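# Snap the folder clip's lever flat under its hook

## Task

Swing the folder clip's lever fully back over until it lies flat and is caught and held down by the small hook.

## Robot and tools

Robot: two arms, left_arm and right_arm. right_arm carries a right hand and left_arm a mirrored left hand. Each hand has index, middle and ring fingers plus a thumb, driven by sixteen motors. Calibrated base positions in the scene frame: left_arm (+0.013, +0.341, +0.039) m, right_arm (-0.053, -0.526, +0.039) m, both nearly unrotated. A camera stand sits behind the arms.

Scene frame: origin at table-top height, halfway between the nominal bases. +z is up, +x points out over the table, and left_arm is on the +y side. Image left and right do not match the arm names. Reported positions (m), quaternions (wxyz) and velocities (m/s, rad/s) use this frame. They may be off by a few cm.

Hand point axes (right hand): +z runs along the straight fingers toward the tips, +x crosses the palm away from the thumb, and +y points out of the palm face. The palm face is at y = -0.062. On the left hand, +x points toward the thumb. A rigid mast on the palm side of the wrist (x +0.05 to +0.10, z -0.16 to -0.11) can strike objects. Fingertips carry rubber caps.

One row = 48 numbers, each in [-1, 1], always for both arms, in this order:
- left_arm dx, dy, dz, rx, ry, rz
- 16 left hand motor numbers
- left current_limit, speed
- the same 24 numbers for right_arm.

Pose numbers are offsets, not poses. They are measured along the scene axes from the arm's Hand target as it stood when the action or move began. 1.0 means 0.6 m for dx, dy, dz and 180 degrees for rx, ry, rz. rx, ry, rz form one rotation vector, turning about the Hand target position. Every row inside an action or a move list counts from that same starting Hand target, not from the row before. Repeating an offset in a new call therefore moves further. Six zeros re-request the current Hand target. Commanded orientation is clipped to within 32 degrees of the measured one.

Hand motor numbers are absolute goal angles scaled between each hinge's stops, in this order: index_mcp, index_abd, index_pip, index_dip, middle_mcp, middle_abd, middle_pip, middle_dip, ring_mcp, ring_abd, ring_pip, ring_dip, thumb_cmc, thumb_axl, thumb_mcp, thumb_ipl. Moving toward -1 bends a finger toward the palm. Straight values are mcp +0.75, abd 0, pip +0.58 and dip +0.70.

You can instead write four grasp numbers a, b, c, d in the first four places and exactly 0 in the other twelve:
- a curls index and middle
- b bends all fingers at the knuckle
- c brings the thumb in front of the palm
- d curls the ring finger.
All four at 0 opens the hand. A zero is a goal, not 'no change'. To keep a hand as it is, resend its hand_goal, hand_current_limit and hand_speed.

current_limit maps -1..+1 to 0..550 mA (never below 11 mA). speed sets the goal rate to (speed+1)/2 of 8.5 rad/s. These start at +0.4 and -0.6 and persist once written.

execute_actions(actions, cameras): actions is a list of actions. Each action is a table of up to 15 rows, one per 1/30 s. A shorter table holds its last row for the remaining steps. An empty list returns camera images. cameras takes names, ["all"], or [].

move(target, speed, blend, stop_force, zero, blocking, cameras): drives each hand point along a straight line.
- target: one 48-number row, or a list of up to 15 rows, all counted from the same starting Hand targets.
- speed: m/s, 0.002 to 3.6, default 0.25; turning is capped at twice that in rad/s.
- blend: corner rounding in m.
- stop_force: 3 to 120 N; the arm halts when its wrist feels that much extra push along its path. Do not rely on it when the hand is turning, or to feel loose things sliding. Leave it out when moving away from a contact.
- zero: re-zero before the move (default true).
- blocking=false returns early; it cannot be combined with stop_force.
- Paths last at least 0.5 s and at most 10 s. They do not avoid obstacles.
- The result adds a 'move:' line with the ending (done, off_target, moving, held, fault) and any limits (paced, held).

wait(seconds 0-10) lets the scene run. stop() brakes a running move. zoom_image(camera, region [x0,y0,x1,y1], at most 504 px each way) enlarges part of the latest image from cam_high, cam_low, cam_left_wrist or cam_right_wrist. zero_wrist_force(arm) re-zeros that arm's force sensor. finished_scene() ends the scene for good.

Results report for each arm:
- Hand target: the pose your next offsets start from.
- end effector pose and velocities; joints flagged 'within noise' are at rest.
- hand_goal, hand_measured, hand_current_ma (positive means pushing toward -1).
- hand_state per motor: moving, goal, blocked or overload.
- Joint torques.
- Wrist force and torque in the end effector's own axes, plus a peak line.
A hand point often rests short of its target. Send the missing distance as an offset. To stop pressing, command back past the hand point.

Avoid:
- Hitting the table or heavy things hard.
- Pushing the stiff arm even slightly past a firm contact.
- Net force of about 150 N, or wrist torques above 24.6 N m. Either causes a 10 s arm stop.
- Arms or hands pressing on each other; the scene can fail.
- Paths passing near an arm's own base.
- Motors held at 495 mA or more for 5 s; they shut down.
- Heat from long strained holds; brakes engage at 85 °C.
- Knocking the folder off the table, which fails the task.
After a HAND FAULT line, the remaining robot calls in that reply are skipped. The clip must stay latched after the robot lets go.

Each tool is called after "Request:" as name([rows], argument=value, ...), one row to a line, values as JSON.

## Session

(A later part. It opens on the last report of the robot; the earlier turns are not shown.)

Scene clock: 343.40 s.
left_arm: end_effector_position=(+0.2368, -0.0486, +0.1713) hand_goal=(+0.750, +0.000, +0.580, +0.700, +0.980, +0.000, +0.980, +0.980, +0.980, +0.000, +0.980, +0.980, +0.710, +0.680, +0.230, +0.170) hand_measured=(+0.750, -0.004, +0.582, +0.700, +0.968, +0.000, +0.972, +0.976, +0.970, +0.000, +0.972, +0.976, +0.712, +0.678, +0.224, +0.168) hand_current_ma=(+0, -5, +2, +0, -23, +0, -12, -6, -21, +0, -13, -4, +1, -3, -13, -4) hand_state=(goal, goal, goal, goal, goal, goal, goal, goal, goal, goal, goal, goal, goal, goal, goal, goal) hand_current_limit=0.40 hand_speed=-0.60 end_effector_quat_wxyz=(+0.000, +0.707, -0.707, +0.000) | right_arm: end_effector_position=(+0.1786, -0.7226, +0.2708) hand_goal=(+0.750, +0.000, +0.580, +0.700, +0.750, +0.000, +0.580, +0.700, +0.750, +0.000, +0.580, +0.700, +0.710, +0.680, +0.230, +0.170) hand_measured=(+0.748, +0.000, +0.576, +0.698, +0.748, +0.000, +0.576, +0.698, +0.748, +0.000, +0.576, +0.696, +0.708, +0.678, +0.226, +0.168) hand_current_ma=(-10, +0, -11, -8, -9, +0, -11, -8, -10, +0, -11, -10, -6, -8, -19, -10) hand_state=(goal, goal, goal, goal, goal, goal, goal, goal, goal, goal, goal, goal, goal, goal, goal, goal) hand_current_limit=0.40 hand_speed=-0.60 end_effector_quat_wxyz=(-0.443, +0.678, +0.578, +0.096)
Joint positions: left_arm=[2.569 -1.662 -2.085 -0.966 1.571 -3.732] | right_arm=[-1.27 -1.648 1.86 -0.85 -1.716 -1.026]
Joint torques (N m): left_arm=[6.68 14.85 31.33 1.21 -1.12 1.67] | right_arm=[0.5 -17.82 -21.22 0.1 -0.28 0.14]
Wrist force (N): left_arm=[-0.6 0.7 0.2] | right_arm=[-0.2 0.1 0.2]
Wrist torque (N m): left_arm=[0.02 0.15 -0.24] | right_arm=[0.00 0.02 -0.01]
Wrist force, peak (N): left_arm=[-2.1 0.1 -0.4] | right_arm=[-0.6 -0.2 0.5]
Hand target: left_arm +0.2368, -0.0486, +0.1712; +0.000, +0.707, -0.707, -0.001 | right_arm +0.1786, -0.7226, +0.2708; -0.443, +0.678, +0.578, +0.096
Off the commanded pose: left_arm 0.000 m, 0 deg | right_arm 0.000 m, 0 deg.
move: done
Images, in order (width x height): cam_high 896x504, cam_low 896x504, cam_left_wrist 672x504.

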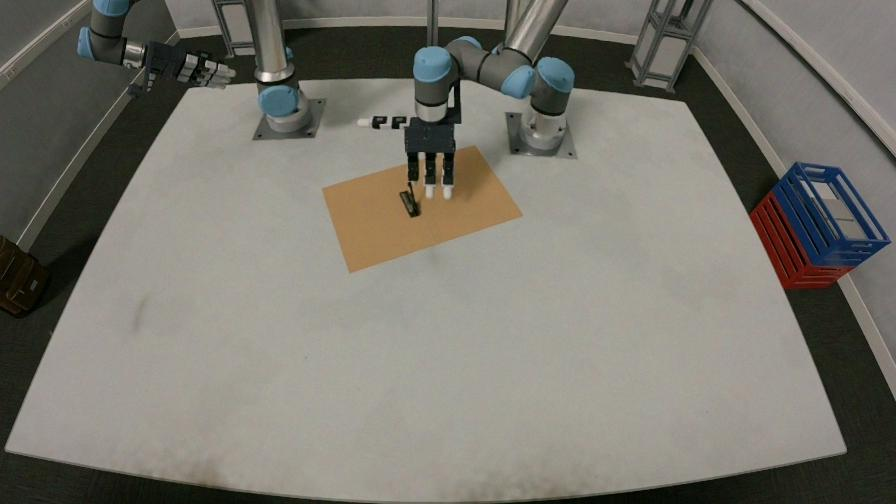

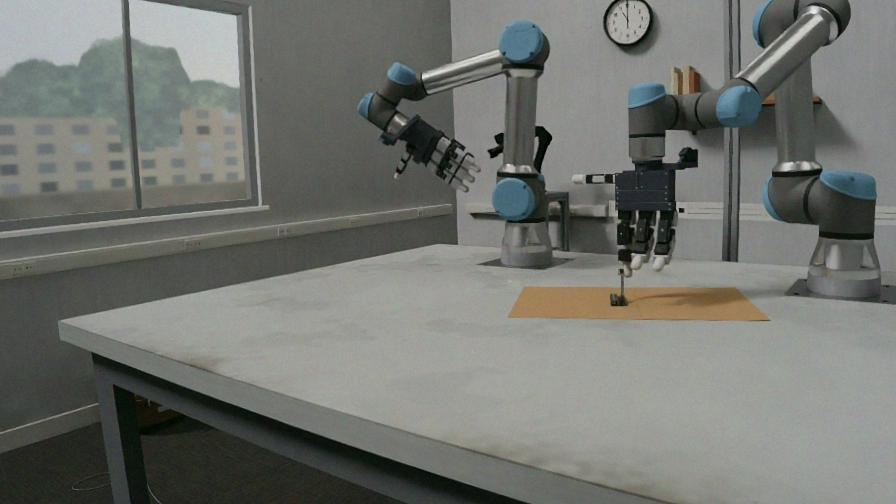

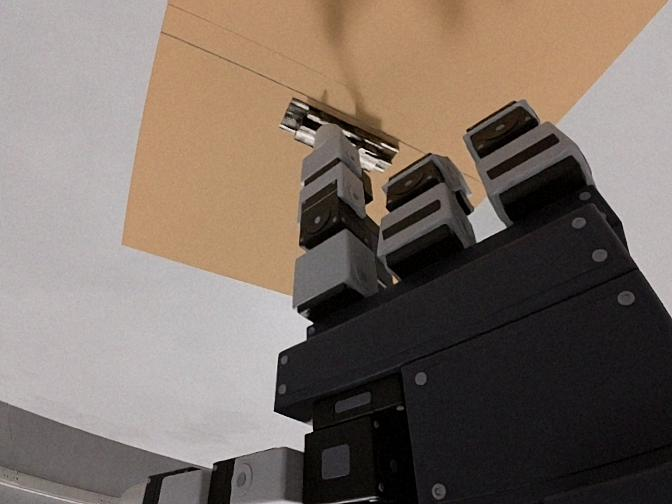

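Request:
move([
  [0,0.01,0.097,0,0,0,0.75,0,0.58,0.70,0.98,0,0.98,0.98,0.98,0,0.98,0.98,0.71,0.68,0.23,0.17,0.4,-0.6,0,0,0,0,0,0,0,0,0,0,0,0,0,0,0,0,0,0,0,0,0,0,0.4,-0.6],
  [0.1,-0.005,0.097,0,0,0,0.75,0,0.58,0.70,0.98,0,0.98,0.98,0.98,0,0.98,0.98,0.71,0.68,0.23,0.17,0.4,-0.6,0,0,0,0,0,0,0,0,0,0,0,0,0,0,0,0,0,0,0,0,0,0,0.4,-0.6],
  [0.1,-0.005,0.0,0,0,0,0.75,0,0.58,0.70,0.98,0,0.98,0.98,0.98,0,0.98,0.98,0.71,0.68,0.23,0.17,0.4,-0.6,0,0,0,0,0,0,0,0,0,0,0,0,0,0,0,0,0,0,0,0,0,0,0.4,-0.6],
], speed=0.12, blend=0.005, cameras=["cam_high", "cam_low", "cam_left_wrist"])

Request:
zoom_image(camera="cam_left_wrist", region=[220, 0, 388, 126])

Request:
zoom_image(camera="cam_high", region=[370, 150, 470, 230])

Request:
zoom_image(camera="cam_low", region=[580, 220, 700, 320])

Scene clock: 373.87 s.
left_arm: end_effector_position=(+0.2967, -0.0516, +0.1712) hand_goal=(+0.750, +0.000, +0.580, +0.700, +0.980, +0.000, +0.980, +0.980, +0.980, +0.000, +0.980, +0.980, +0.710, +0.680, +0.230, +0.170) hand_measured=(+0.750, -0.004, +0.582, +0.700, +0.970, +0.000, +0.974, +0.976, +0.970, +0.000, +0.974, +0.976, +0.712, +0.678, +0.224, +0.168) hand_current_ma=(+0, -4, +2, +0, -21, +0, -11, -6, -19, +0, -12, -4, +1, -3, -13, -4) hand_state=(goal, goal, goal, goal, goal, goal, goal, goal, goal, goal, goal, goal, goal, goal, goal, goal) hand_current_limit=0.40 hand_speed=-0.60 end_effector_quat_wxyz=(+0.000, +0.707, -0.707, -0.001) | right_arm: end_effector_position=(+0.1786, -0.7226, +0.2708) hand_goal=(+0.750, +0.000, +0.580, +0.700, +0.750, +0.000, +0.580, +0.700, +0.750, +0.000, +0.580, +0.700, +0.710, +0.680, +0.230, +0.170) hand_measured=(+0.748, +0.000, +0.576, +0.698, +0.748, +0.000, +0.576, +0.698, +0.748, +0.000, +0.576, +0.696, +0.708, +0.678, +0.226, +0.168) hand_current_ma=(-10, +0, -11, -8, -9, +0, -11, -8, -10, +0, -11, -10, -6, -8, -19, -10) hand_state=(goal, goal, goal, goal, goal, goal, goal, goal, goal, goal, goal, goal, goal, goal, goal, goal) hand_current_limit=0.40 hand_speed=-0.60 end_effector_quat_wxyz=(-0.443, +0.678, +0.578, +0.096)
Joint positions: left_arm=[2.63 -1.758 -1.972 -0.984 1.571 -3.671] | right_arm=[-1.27 -1.648 1.86 -0.85 -1.716 -1.026]
Joint torques (N m): left_arm=[-6.96 25.92 30.5 2.74 -0.98 -1.84] | right_arm=[0.65 -17.34 -21.2 0.06 -0.29 0.16]
Wrist force (N): left_arm=[-0.6 0.4 0.2] | right_arm=[-0.3 0.2 0.3]
Wrist torque (N m): left_arm=[0.03 0.19 0.02] | right_arm=[0.00 0.03 -0.01]
Wrist force, peak (N): left_arm=[-1.1 2.1 -0.4] | right_arm=[-0.5 -0.1 0.5]
Hand target: left_arm +0.2968, -0.0516, +0.1712; +0.000, +0.707, -0.707, -0.001 | right_arm +0.1786, -0.7226, +0.2708; -0.443, +0.678, +0.578, +0.096
Off the commanded pose: left_arm 0.000 m, 0 deg | right_arm 0.000 m, 0 deg.
move: done
Images, in order (width x height): cam_high 896x504, cam_low 896x504, cam_left_wrist 672x504.

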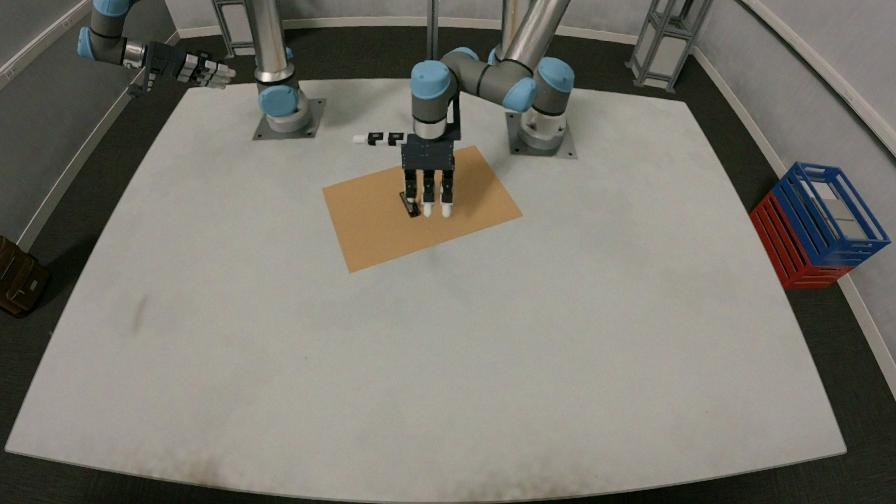

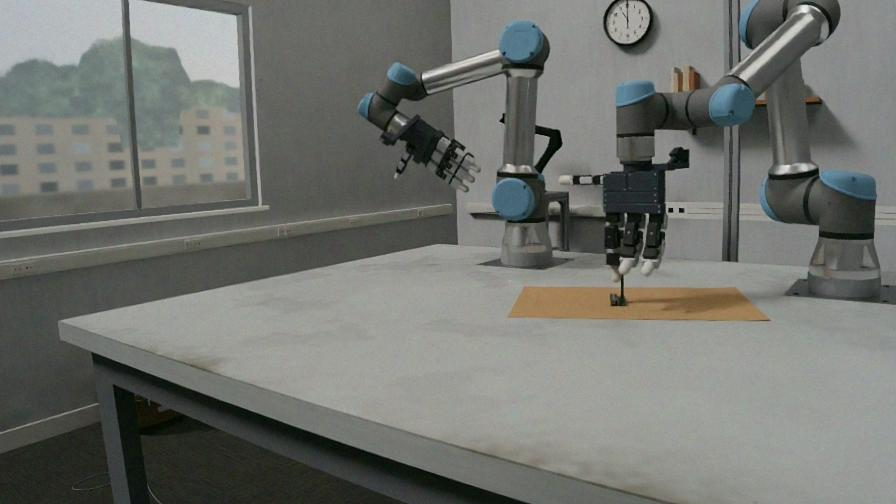

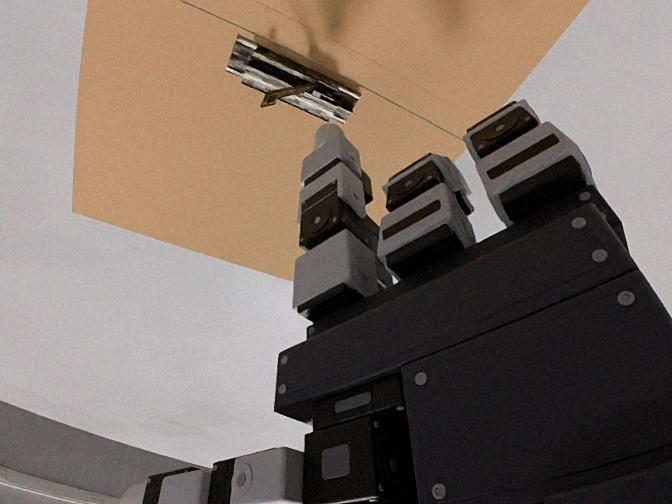

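Scaled by 3.000 from the camera's 672x504 image, which has a finer 960x720 frame.

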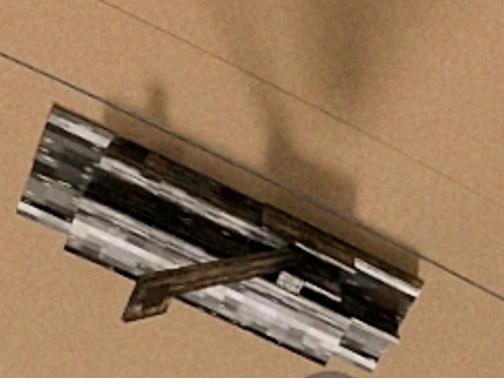

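Scaled by 5.040 from the camera's 896x504 image, which has a finer 1280x720 frame.

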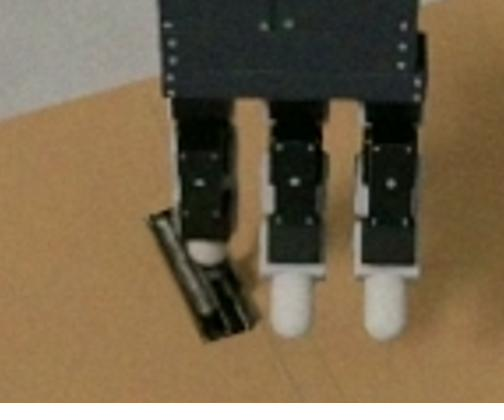

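Scaled by 4.200 from the camera's 896x504 image, which has a finer 1280x720 frame.

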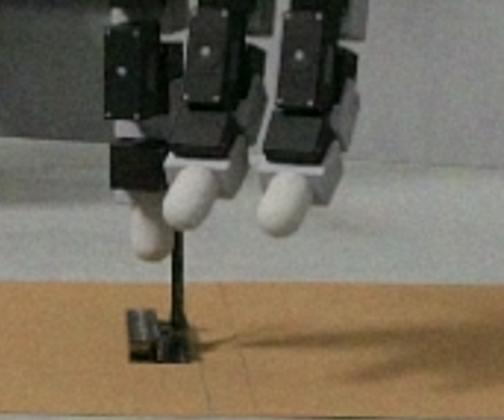

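Request:
move([
  [-0.033,0.0093,0.0147,0,0,0,0.75,0,0.58,0.70,0.98,0,0.98,0.98,0.98,0,0.98,0.98,0.71,0.68,0.23,0.17,0.4,-0.6,0,0,0,0,0,0,0,0,0,0,0,0,0,0,0,0,0,0,0,0,0,0,0.4,-0.6],
  [-0.0617,0.0002,0.0137,0,0,0,0.75,0,0.58,0.70,0.98,0,0.98,0.98,0.98,0,0.98,0.98,0.71,0.68,0.23,0.17,0.4,-0.6,0,0,0,0,0,0,0,0,0,0,0,0,0,0,0,0,0,0,0,0,0,0,0.4,-0.6],
  [-0.0832,-0.0082,0.0045,0,0,0,0.75,0,0.58,0.70,0.98,0,0.98,0.98,0.98,0,0.98,0.98,0.71,0.68,0.23,0.17,0.4,-0.6,0,0,0,0,0,0,0,0,0,0,0,0,0,0,0,0,0,0,0,0,0,0,0.4,-0.6],
], speed=0.05, stop_force=15, blend=0.004, cameras=["cam_high", "cam_low", "cam_left_wrist"])

Request:
zoom_image(camera="cam_left_wrist", region=[260, 40, 428, 166])

Request:
zoom_image(camera="cam_high", region=[370, 150, 470, 230])

Request:
zoom_image(camera="cam_low", region=[580, 220, 700, 320])

Scene clock: 404.60 s.
left_arm: end_effector_position=(+0.2468, -0.0565, +0.1740) hand_goal=(+0.750, +0.000, +0.580, +0.700, +0.980, +0.000, +0.980, +0.980, +0.980, +0.000, +0.980, +0.980, +0.710, +0.680, +0.230, +0.170) hand_measured=(+0.762, -0.008, +0.588, +0.704, +0.970, +0.000, +0.974, +0.976, +0.970, +0.000, +0.974, +0.976, +0.712, +0.678, +0.224, +0.168) hand_current_ma=(+25, -11, +12, +5, -21, +0, -11, -6, -19, +0, -12, -4, +1, -3, -13, -4) hand_state=(goal, goal, goal, goal, goal, goal, goal, goal, goal, goal, goal, goal, goal, goal, goal, goal) hand_current_limit=0.40 hand_speed=-0.60 end_effector_quat_wxyz=(+0.000, +0.707, -0.707, +0.000) | right_arm: end_effector_position=(+0.1786, -0.7226, +0.2708) hand_goal=(+0.750, +0.000, +0.580, +0.700, +0.750, +0.000, +0.580, +0.700, +0.750, +0.000, +0.580, +0.700, +0.710, +0.680, +0.230, +0.170) hand_measured=(+0.748, +0.000, +0.576, +0.698, +0.748, +0.000, +0.576, +0.698, +0.748, +0.000, +0.576, +0.696, +0.708, +0.678, +0.226, +0.168) hand_current_ma=(-10, +0, -11, -8, -9, +0, -11, -8, -10, +0, -11, -10, -6, -8, -19, -10) hand_state=(goal, goal, goal, goal, goal, goal, goal, goal, goal, goal, goal, goal, goal, goal, goal, goal) hand_current_limit=0.40 hand_speed=-0.60 end_effector_quat_wxyz=(-0.443, +0.678, +0.578, +0.096)
Joint positions: left_arm=[2.567 -1.687 -2.049 -0.978 1.571 -3.734] | right_arm=[-1.27 -1.648 1.86 -0.85 -1.716 -1.026]
Joint torques (N m): left_arm=[7.32 14.72 30.96 1.23 -1.14 1.85] | right_arm=[0.55 -18.31 -21.76 0.12 -0.32 0.36]
Wrist force (N): left_arm=[-1.1 0.1 -0.1] | right_arm=[-0.4 -0.3 0.2]
Wrist torque (N m): left_arm=[0.03 0.20 -0.26] | right_arm=[-0.07 0.05 -0.04]
Wrist force, peak (N): left_arm=[-1.6 -0.4 0.3] | right_arm=[-0.3 -0.2 0.6]
Hand target: left_arm +0.2468, -0.0565, +0.1739; +0.000, +0.707, -0.707, -0.001 | right_arm +0.1786, -0.7226, +0.2708; -0.443, +0.678, +0.578, +0.096
Off the commanded pose: left_arm 0.000 m, 0 deg | right_arm 0.000 m, 0 deg.
move: done
Images, in order (width x height): cam_high 896x504, cam_low 896x504, cam_left_wrist 672x504.

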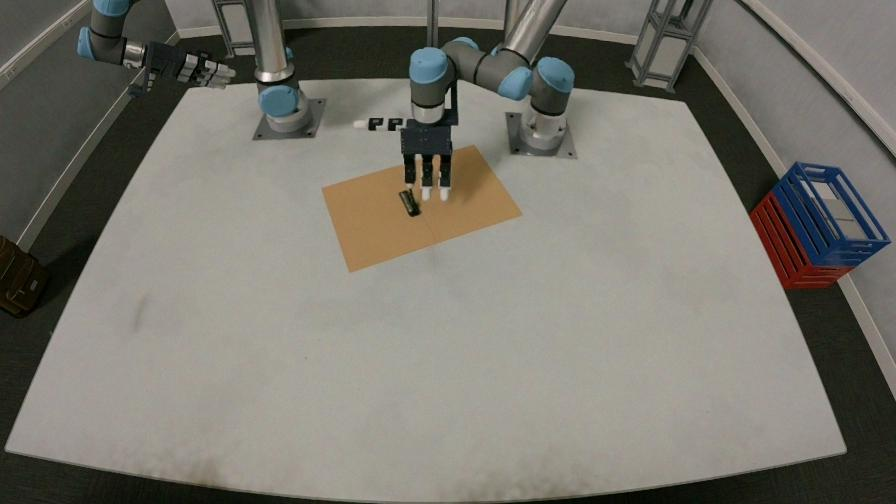

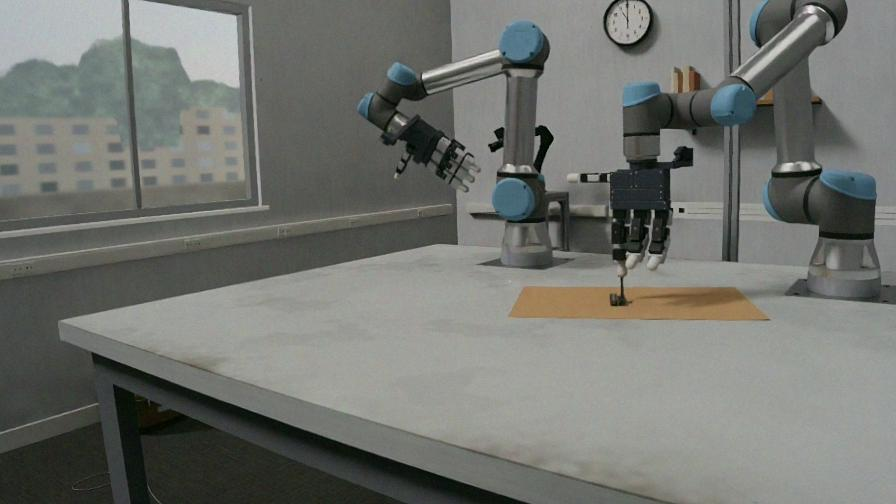

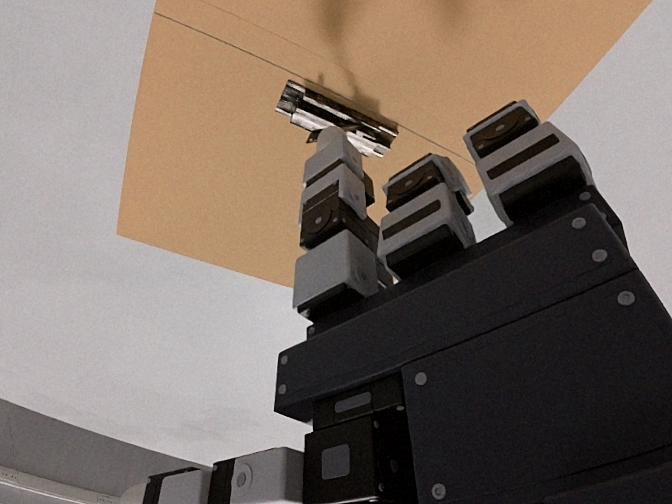

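Scaled by 3.000 from the camera's 672x504 image, which has a finer 960x720 frame.

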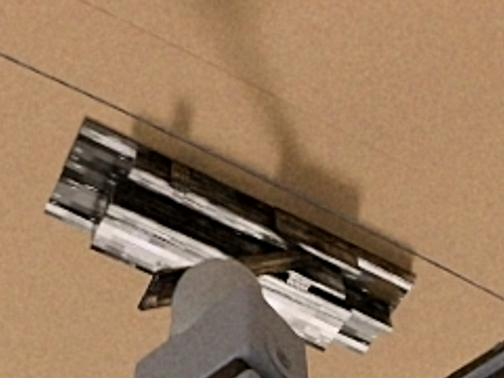

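Scaled by 5.040 from the camera's 896x504 image, which has a finer 1280x720 frame.

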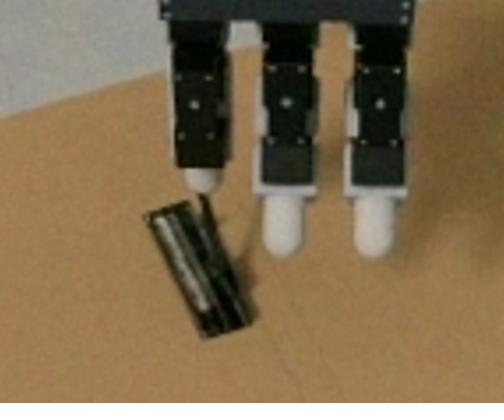

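Scaled by 4.200 from the camera's 896x504 image, which has a finer 1280x720 frame.

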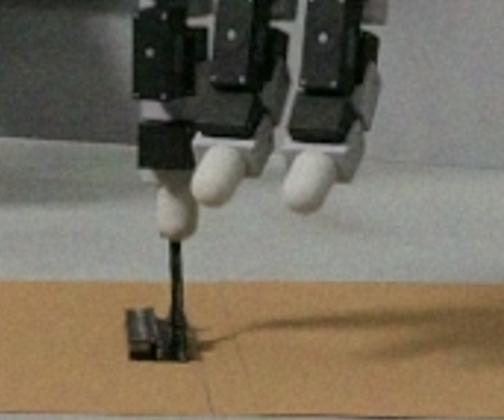

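Request:
move([
  [-0.0185,-0.007,-0.015,0,0,0,0.75,0,0.58,0.70,0.98,0,0.98,0.98,0.98,0,0.98,0.98,0.71,0.68,0.23,0.17,0.4,-0.6,0,0,0,0,0,0,0,0,0,0,0,0,0,0,0,0,0,0,0,0,0,0,0.4,-0.6],
  [-0.0328,-0.0125,-0.0345,0,0,0,0.75,0,0.58,0.70,0.98,0,0.98,0.98,0.98,0,0.98,0.98,0.71,0.68,0.23,0.17,0.4,-0.6,0,0,0,0,0,0,0,0,0,0,0,0,0,0,0,0,0,0,0,0,0,0,0.4,-0.6],
], speed=0.04, stop_force=20, blend=0.004, cameras=["cam_high", "cam_low", "cam_left_wrist"])

Request:
zoom_image(camera="cam_left_wrist", region=[260, 40, 428, 166])

Request:
zoom_image(camera="cam_high", region=[370, 150, 470, 230])

Request:
zoom_image(camera="cam_low", region=[580, 220, 700, 320])

Scene clock: 417.10 s.
left_arm: end_effector_position=(+0.2272, -0.0640, +0.1532) hand_goal=(+0.750, +0.000, +0.580, +0.700, +0.980, +0.000, +0.980, +0.980, +0.980, +0.000, +0.980, +0.980, +0.710, +0.680, +0.230, +0.170) hand_measured=(+0.784, -0.018, +0.598, +0.710, +0.970, +0.000, +0.974, +0.976, +0.970, +0.000, +0.974, +0.978, +0.712, +0.678, +0.224, +0.168) hand_current_ma=(+96, -32, +41, +21, -21, +0, -11, -6, -19, +0, -12, -4, +1, -3, -13, -4) hand_state=(blocked, goal, goal, goal, goal, goal, goal, goal, goal, goal, goal, goal, goal, goal, goal, goal) hand_current_limit=0.40 hand_speed=-0.60 end_effector_quat_wxyz=(+0.000, +0.707, -0.707, -0.001) | right_arm: end_effector_position=(+0.1786, -0.7226, +0.2708) hand_goal=(+0.750, +0.000, +0.580, +0.700, +0.750, +0.000, +0.580, +0.700, +0.750, +0.000, +0.580, +0.700, +0.710, +0.680, +0.230, +0.170) hand_measured=(+0.748, +0.000, +0.576, +0.698, +0.748, +0.000, +0.576, +0.698, +0.748, +0.000, +0.576, +0.696, +0.708, +0.678, +0.226, +0.168) hand_current_ma=(-10, +0, -11, -8, -9, +0, -11, -8, -10, +0, -11, -10, -6, -8, -19, -10) hand_state=(goal, goal, goal, goal, goal, goal, goal, goal, goal, goal, goal, goal, goal, goal, goal, goal) hand_current_limit=0.40 hand_speed=-0.60 end_effector_quat_wxyz=(-0.443, +0.678, +0.578, +0.096)
Joint positions: left_arm=[2.53 -1.704 -2.094 -0.915 1.571 -3.771] | right_arm=[-1.27 -1.648 1.86 -0.85 -1.716 -1.026]
Joint torques (N m): left_arm=[5.82 27.77 29.3 2.18 -2.41 1.74] | right_arm=[0.19 -18.31 -20.27 0.06 -0.22 0.47]
Wrist force (N): left_arm=[-1.8 -0.5 -1.0] | right_arm=[-0.3 -0.1 0.2]
Wrist torque (N m): left_arm=[0.20 0.16 -0.22] | right_arm=[-0.03 0.03 -0.02]
Wrist force, peak (N): left_arm=[-2.3 -1.3 -3.5] | right_arm=[-0.4 0.1 0.5]
Hand target: left_arm +0.2272, -0.0640, +0.1532; +0.000, +0.707, -0.707, -0.001 | right_arm +0.1786, -0.7226, +0.2708; -0.443, +0.678, +0.578, +0.096
Off the commanded pose: left_arm 0.000 m, 0 deg | right_arm 0.000 m, 0 deg.
move: done
Images, in order (width x height): cam_high 896x504, cam_low 896x504, cam_left_wrist 672x504.

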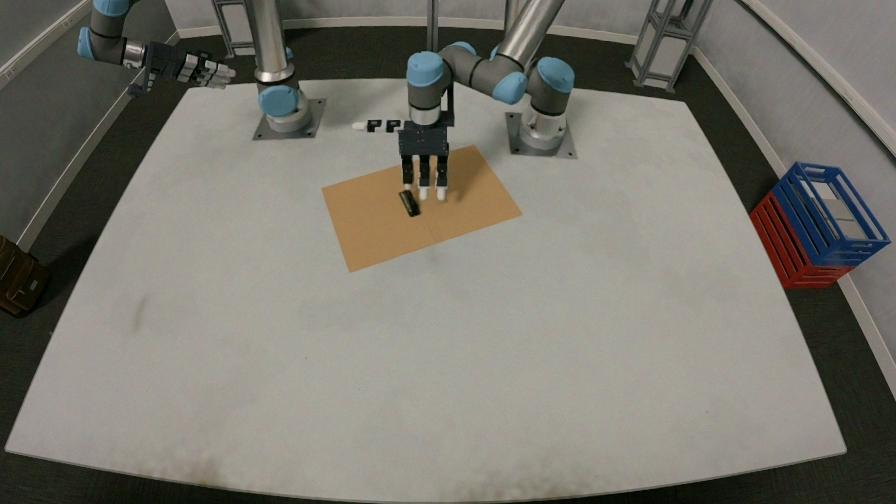

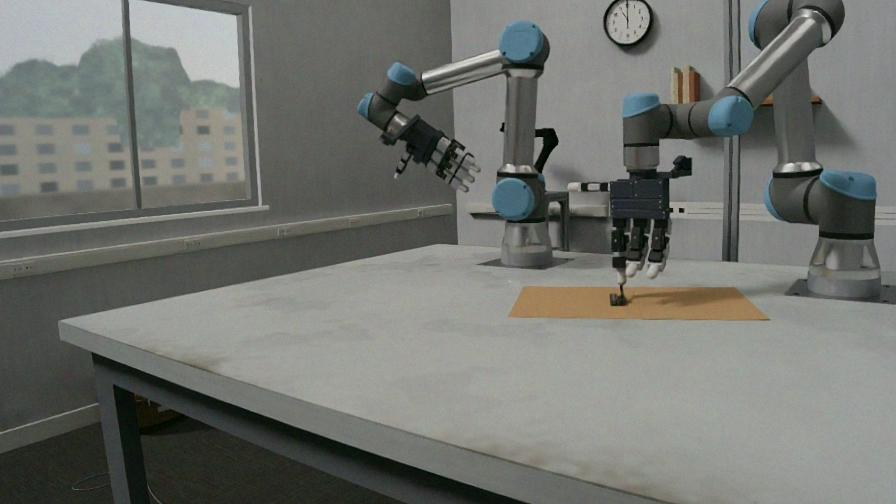

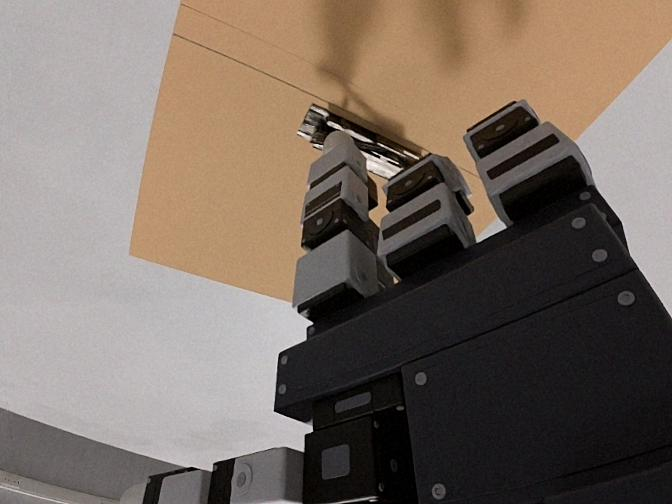

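Scaled by 3.000 from the camera's 672x504 image, which has a finer 960x720 frame.

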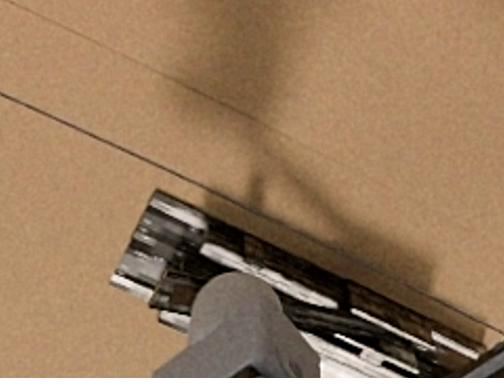

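Scaled by 5.040 from the camera's 896x504 image, which has a finer 1280x720 frame.

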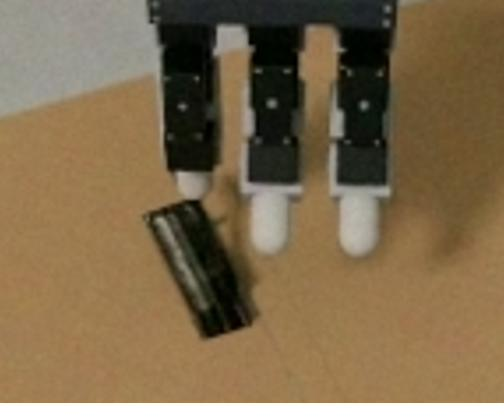

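Scaled by 4.200 from the camera's 896x504 image, which has a finer 1280x720 frame.

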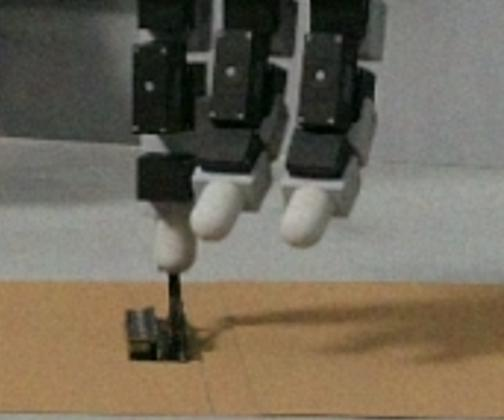

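Request:
move([
  [-0.007,-0.0027,-0.0153,0,0,0,0.75,0,0.58,0.70,0.98,0,0.98,0.98,0.98,0,0.98,0.98,0.71,0.68,0.23,0.17,0.4,-0.6,0,0,0,0,0,0,0,0,0,0,0,0,0,0,0,0,0,0,0,0,0,0,0.4,-0.6],
  [-0.0093,-0.0035,-0.0228,0,0,0,0.75,0,0.58,0.70,0.98,0,0.98,0.98,0.98,0,0.98,0.98,0.71,0.68,0.23,0.17,0.4,-0.6,0,0,0,0,0,0,0,0,0,0,0,0,0,0,0,0,0,0,0,0,0,0,0.4,-0.6],
], speed=0.03, stop_force=25, blend=0.002, cameras=["cam_high", "cam_low", "cam_left_wrist"])

Request:
zoom_image(camera="cam_left_wrist", region=[260, 40, 428, 166])

Request:
zoom_image(camera="cam_high", region=[370, 150, 470, 230])

Request:
zoom_image(camera="cam_low", region=[580, 220, 700, 320])

Scene clock: 430.87 s.
left_arm: end_effector_position=(+0.2216, -0.0661, +0.1396) hand_goal=(+0.750, +0.000, +0.580, +0.700, +0.980, +0.000, +0.980, +0.980, +0.980, +0.000, +0.980, +0.980, +0.710, +0.680, +0.230, +0.170) hand_measured=(+0.792, -0.020, +0.604, +0.716, +0.970, +0.000, +0.974, +0.976, +0.970, +0.000, +0.974, +0.978, +0.712, +0.678, +0.224, +0.168) hand_current_ma=(+126, -39, +60, +34, -21, +0, -11, -6, -19, +0, -12, -4, +1, -3, -13, -4) hand_state=(blocked, blocked, blocked, goal, goal, goal, goal, goal, goal, goal, goal, goal, goal, goal, goal, goal) hand_current_limit=0.40 hand_speed=-0.60 end_effector_quat_wxyz=(+0.000, +0.707, -0.707, -0.001) | right_arm: end_effector_position=(+0.1786, -0.7226, +0.2708) hand_goal=(+0.750, +0.000, +0.580, +0.700, +0.750, +0.000, +0.580, +0.700, +0.750, +0.000, +0.580, +0.700, +0.710, +0.680, +0.230, +0.170) hand_measured=(+0.748, +0.000, +0.576, +0.698, +0.748, +0.000, +0.576, +0.698, +0.748, +0.000, +0.576, +0.696, +0.708, +0.678, +0.226, +0.168) hand_current_ma=(-10, +0, -11, -8, -9, +0, -11, -8, -10, +0, -11, -10, -6, -8, -19, -10) hand_state=(goal, goal, goal, goal, goal, goal, goal, goal, goal, goal, goal, goal, goal, goal, goal, goal) hand_current_limit=0.40 hand_speed=-0.60 end_effector_quat_wxyz=(-0.443, +0.678, +0.578, +0.096)
Joint positions: left_arm=[2.519 -1.724 -2.115 -0.875 1.571 -3.782] | right_arm=[-1.27 -1.648 1.86 -0.85 -1.716 -1.026]
Joint torques (N m): left_arm=[6.79 26.13 27.76 0.49 -2 2.04] | right_arm=[0.48 -17.87 -21.02 0.13 -0.36 0.39]
Wrist force (N): left_arm=[-1.3 -0.8 -5.4] | right_arm=[0.0 0.1 0.2]
Wrist torque (N m): left_arm=[0.61 0.26 -0.09] | right_arm=[-0.01 -0.01 0.00]
Wrist force, peak (N): left_arm=[-1.3 -1.2 -8.7] | right_arm=[-0.5 0.1 0.3]
Hand target: left_arm +0.2216, -0.0661, +0.1396; +0.000, +0.707, -0.707, -0.001 | right_arm +0.1786, -0.7226, +0.2708; -0.443, +0.678, +0.578, +0.096
Off the commanded pose: left_arm 0.000 m, 0 deg | right_arm 0.000 m, 0 deg.
move: done
Images, in order (width x height): cam_high 896x504, cam_low 896x504, cam_left_wrist 672x504.

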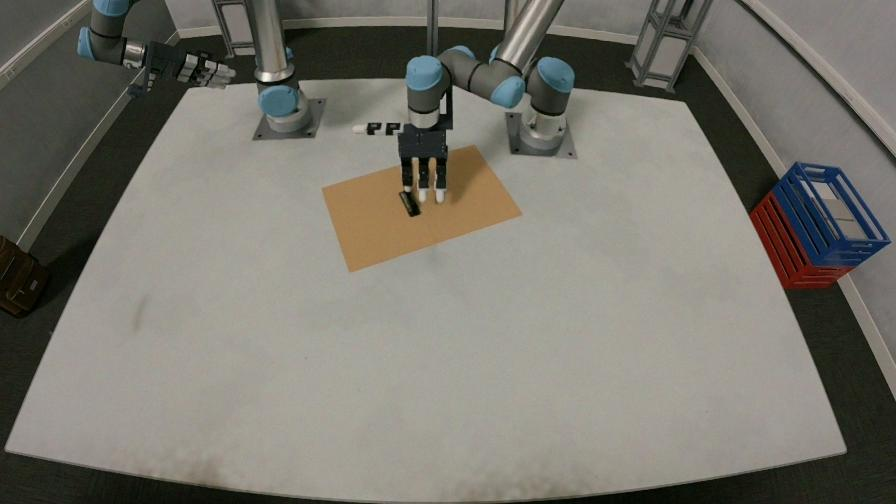

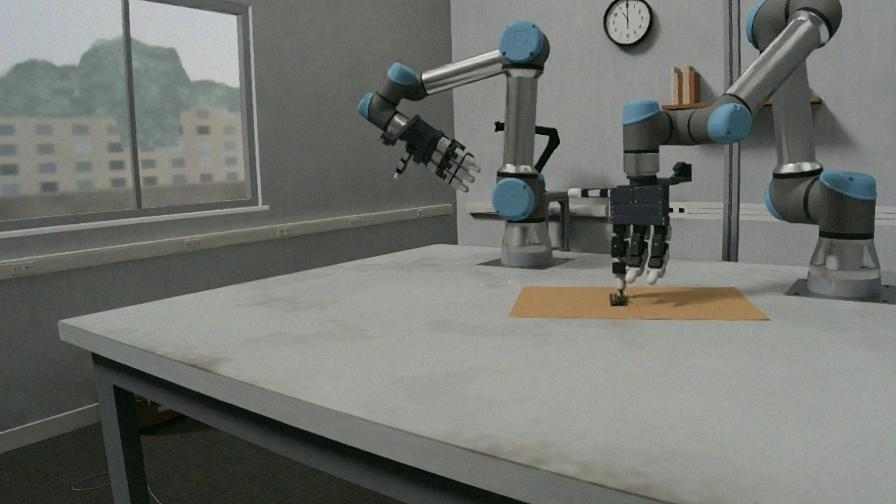

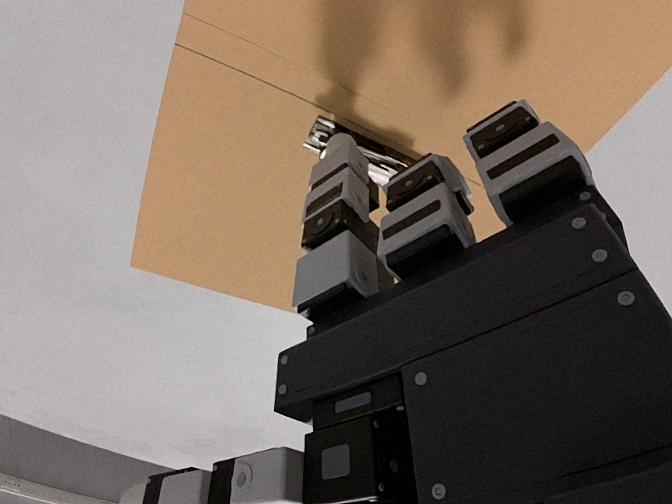

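Scaled by 3.000 from the camera's 672x504 image, which has a finer 960x720 frame.

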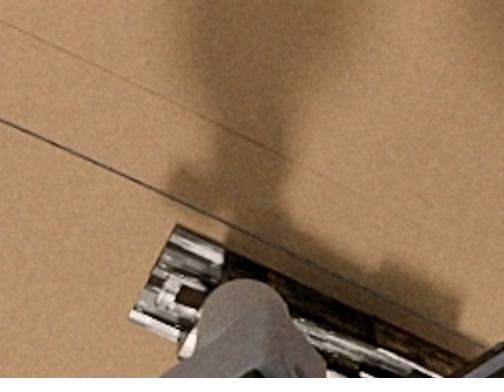

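Scaled by 5.040 from the camera's 896x504 image, which has a finer 1280x720 frame.

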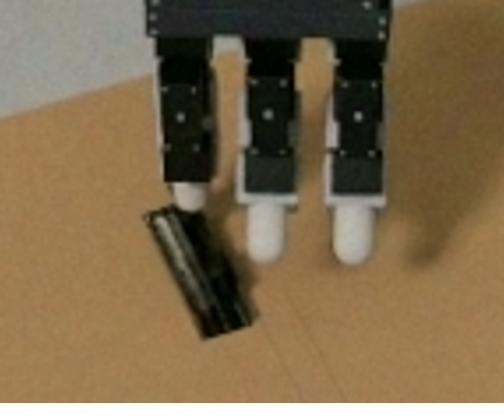

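Scaled by 4.200 from the camera's 896x504 image, which has a finer 1280x720 frame.

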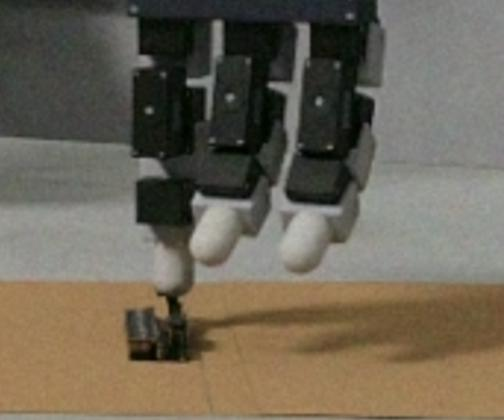

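Request:
move(target=[-0.0017,-0.0008,-0.02,0,0,0,0.75,0,0.58,0.70,0.98,0,0.98,0.98,0.98,0,0.98,0.98,0.71,0.68,0.23,0.17,0.4,-0.6,0,0,0,0,0,0,0,0,0,0,0,0,0,0,0,0,0,0,0,0,0,0,0.4,-0.6], speed=0.02, stop_force=30, cameras=["cam_high", "cam_low", "cam_left_wrist"])

Request:
zoom_image(camera="cam_left_wrist", region=[260, 40, 428, 166])

Request:
zoom_image(camera="cam_low", region=[580, 220, 700, 320])

Scene clock: 440.17 s.
left_arm: end_effector_position=(+0.2212, -0.0664, +0.1335) hand_goal=(+0.750, +0.000, +0.580, +0.700, +0.980, +0.000, +0.980, +0.980, +0.980, +0.000, +0.980, +0.980, +0.710, +0.680, +0.230, +0.170) hand_measured=(+0.790, -0.022, +0.608, +0.722, +0.970, +0.000, +0.974, +0.976, +0.970, +0.000, +0.974, +0.978, +0.712, +0.678, +0.224, +0.168) hand_current_ma=(+119, -42, +67, +55, -21, +0, -11, -6, -18, +0, -11, -4, +1, -3, -13, -4) hand_state=(blocked, blocked, blocked, blocked, goal, goal, goal, goal, goal, goal, goal, goal, goal, goal, goal, goal) hand_current_limit=0.40 hand_speed=-0.60 end_effector_quat_wxyz=(+0.000, +0.707, -0.707, +0.000) | right_arm: end_effector_position=(+0.1786, -0.7226, +0.2708) hand_goal=(+0.750, +0.000, +0.580, +0.700, +0.750, +0.000, +0.580, +0.700, +0.750, +0.000, +0.580, +0.700, +0.710, +0.680, +0.230, +0.170) hand_measured=(+0.748, +0.000, +0.576, +0.698, +0.748, +0.000, +0.576, +0.698, +0.748, +0.000, +0.576, +0.696, +0.708, +0.678, +0.226, +0.168) hand_current_ma=(-10, +0, -11, -8, -9, +0, -11, -8, -10, +0, -11, -10, -6, -8, -19, -10) hand_state=(goal, goal, goal, goal, goal, goal, goal, goal, goal, goal, goal, goal, goal, goal, goal, goal) hand_current_limit=0.40 hand_speed=-0.60 end_effector_quat_wxyz=(-0.443, +0.678, +0.578, +0.096)
Joint positions: left_arm=[2.518 -1.734 -2.122 -0.856 1.571 -3.783] | right_arm=[-1.27 -1.648 1.86 -0.85 -1.716 -1.026]
Joint torques (N m): left_arm=[8.68 1.09 17.43 -0.68 2.12 1.6] | right_arm=[0.63 -17.44 -20.71 -0.07 -0.39 0.35]
Wrist force (N): left_arm=[0.1 2.8 -32.3] | right_arm=[-0.1 0.1 0.2]
Wrist torque (N m): left_arm=[2.73 0.95 0.07] | right_arm=[0.00 0.00 0.00]
Wrist force, peak (N): left_arm=[-0.1 4.4 -48.5] | right_arm=[-0.3 0.2 0.5]
Hand target: left_arm +0.2212, -0.0664, +0.1335; +0.000, +0.707, -0.707, +0.000 (not the last commanded pose) | right_arm +0.1786, -0.7226, +0.2708; -0.443, +0.678, +0.578, +0.096
Off the commanded pose: left_arm 0.006 m, 0 deg | right_arm 0.000 m, 0 deg.
move: contact (left_arm)
Images, in order (width x height): cam_high 896x504, cam_low 896x504, cam_left_wrist 672x504.

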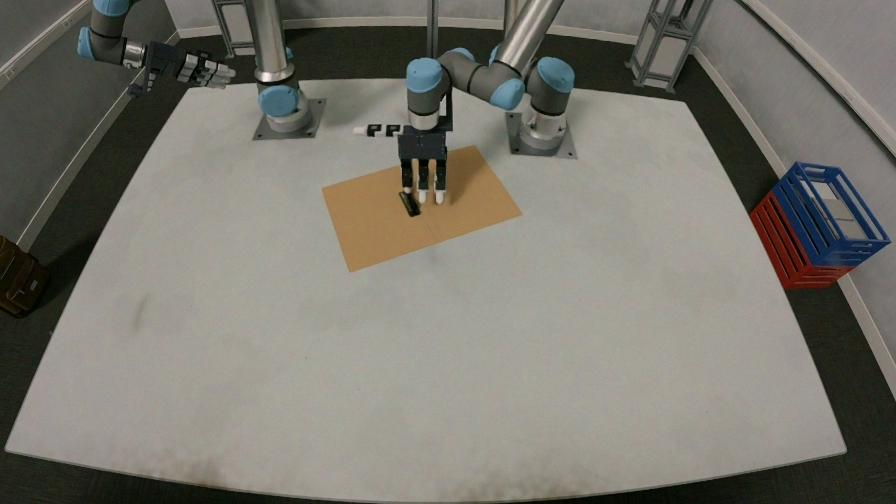

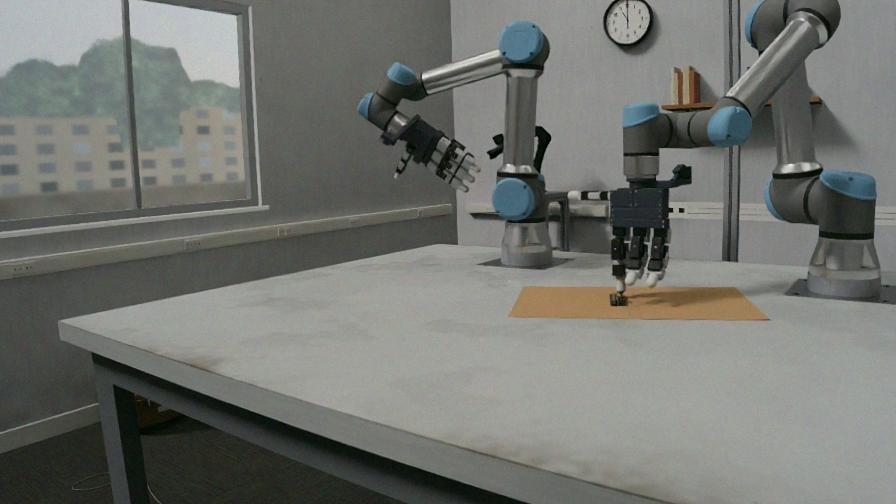

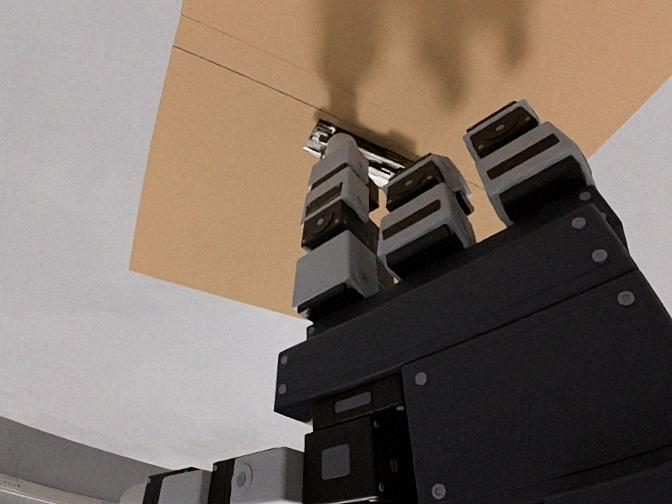

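Scaled by 3.000 from the camera's 672x504 image, which has a finer 960x720 frame.

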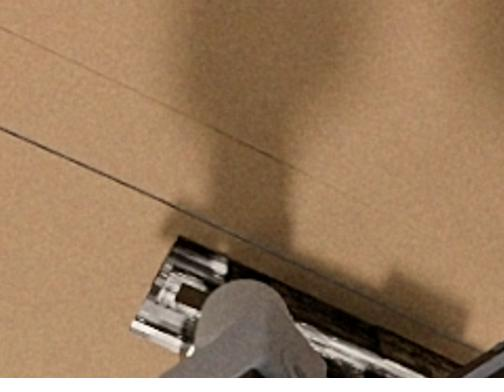

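Scaled by 4.200 from the camera's 896x504 image, which has a finer 1280x720 frame.

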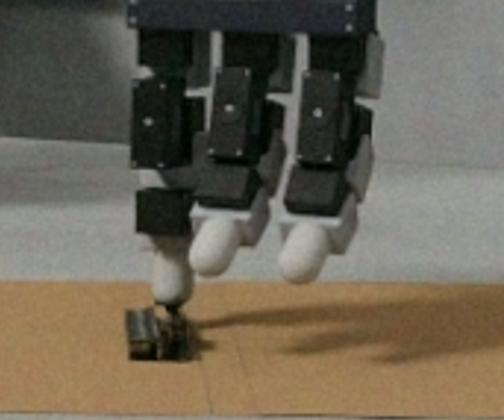

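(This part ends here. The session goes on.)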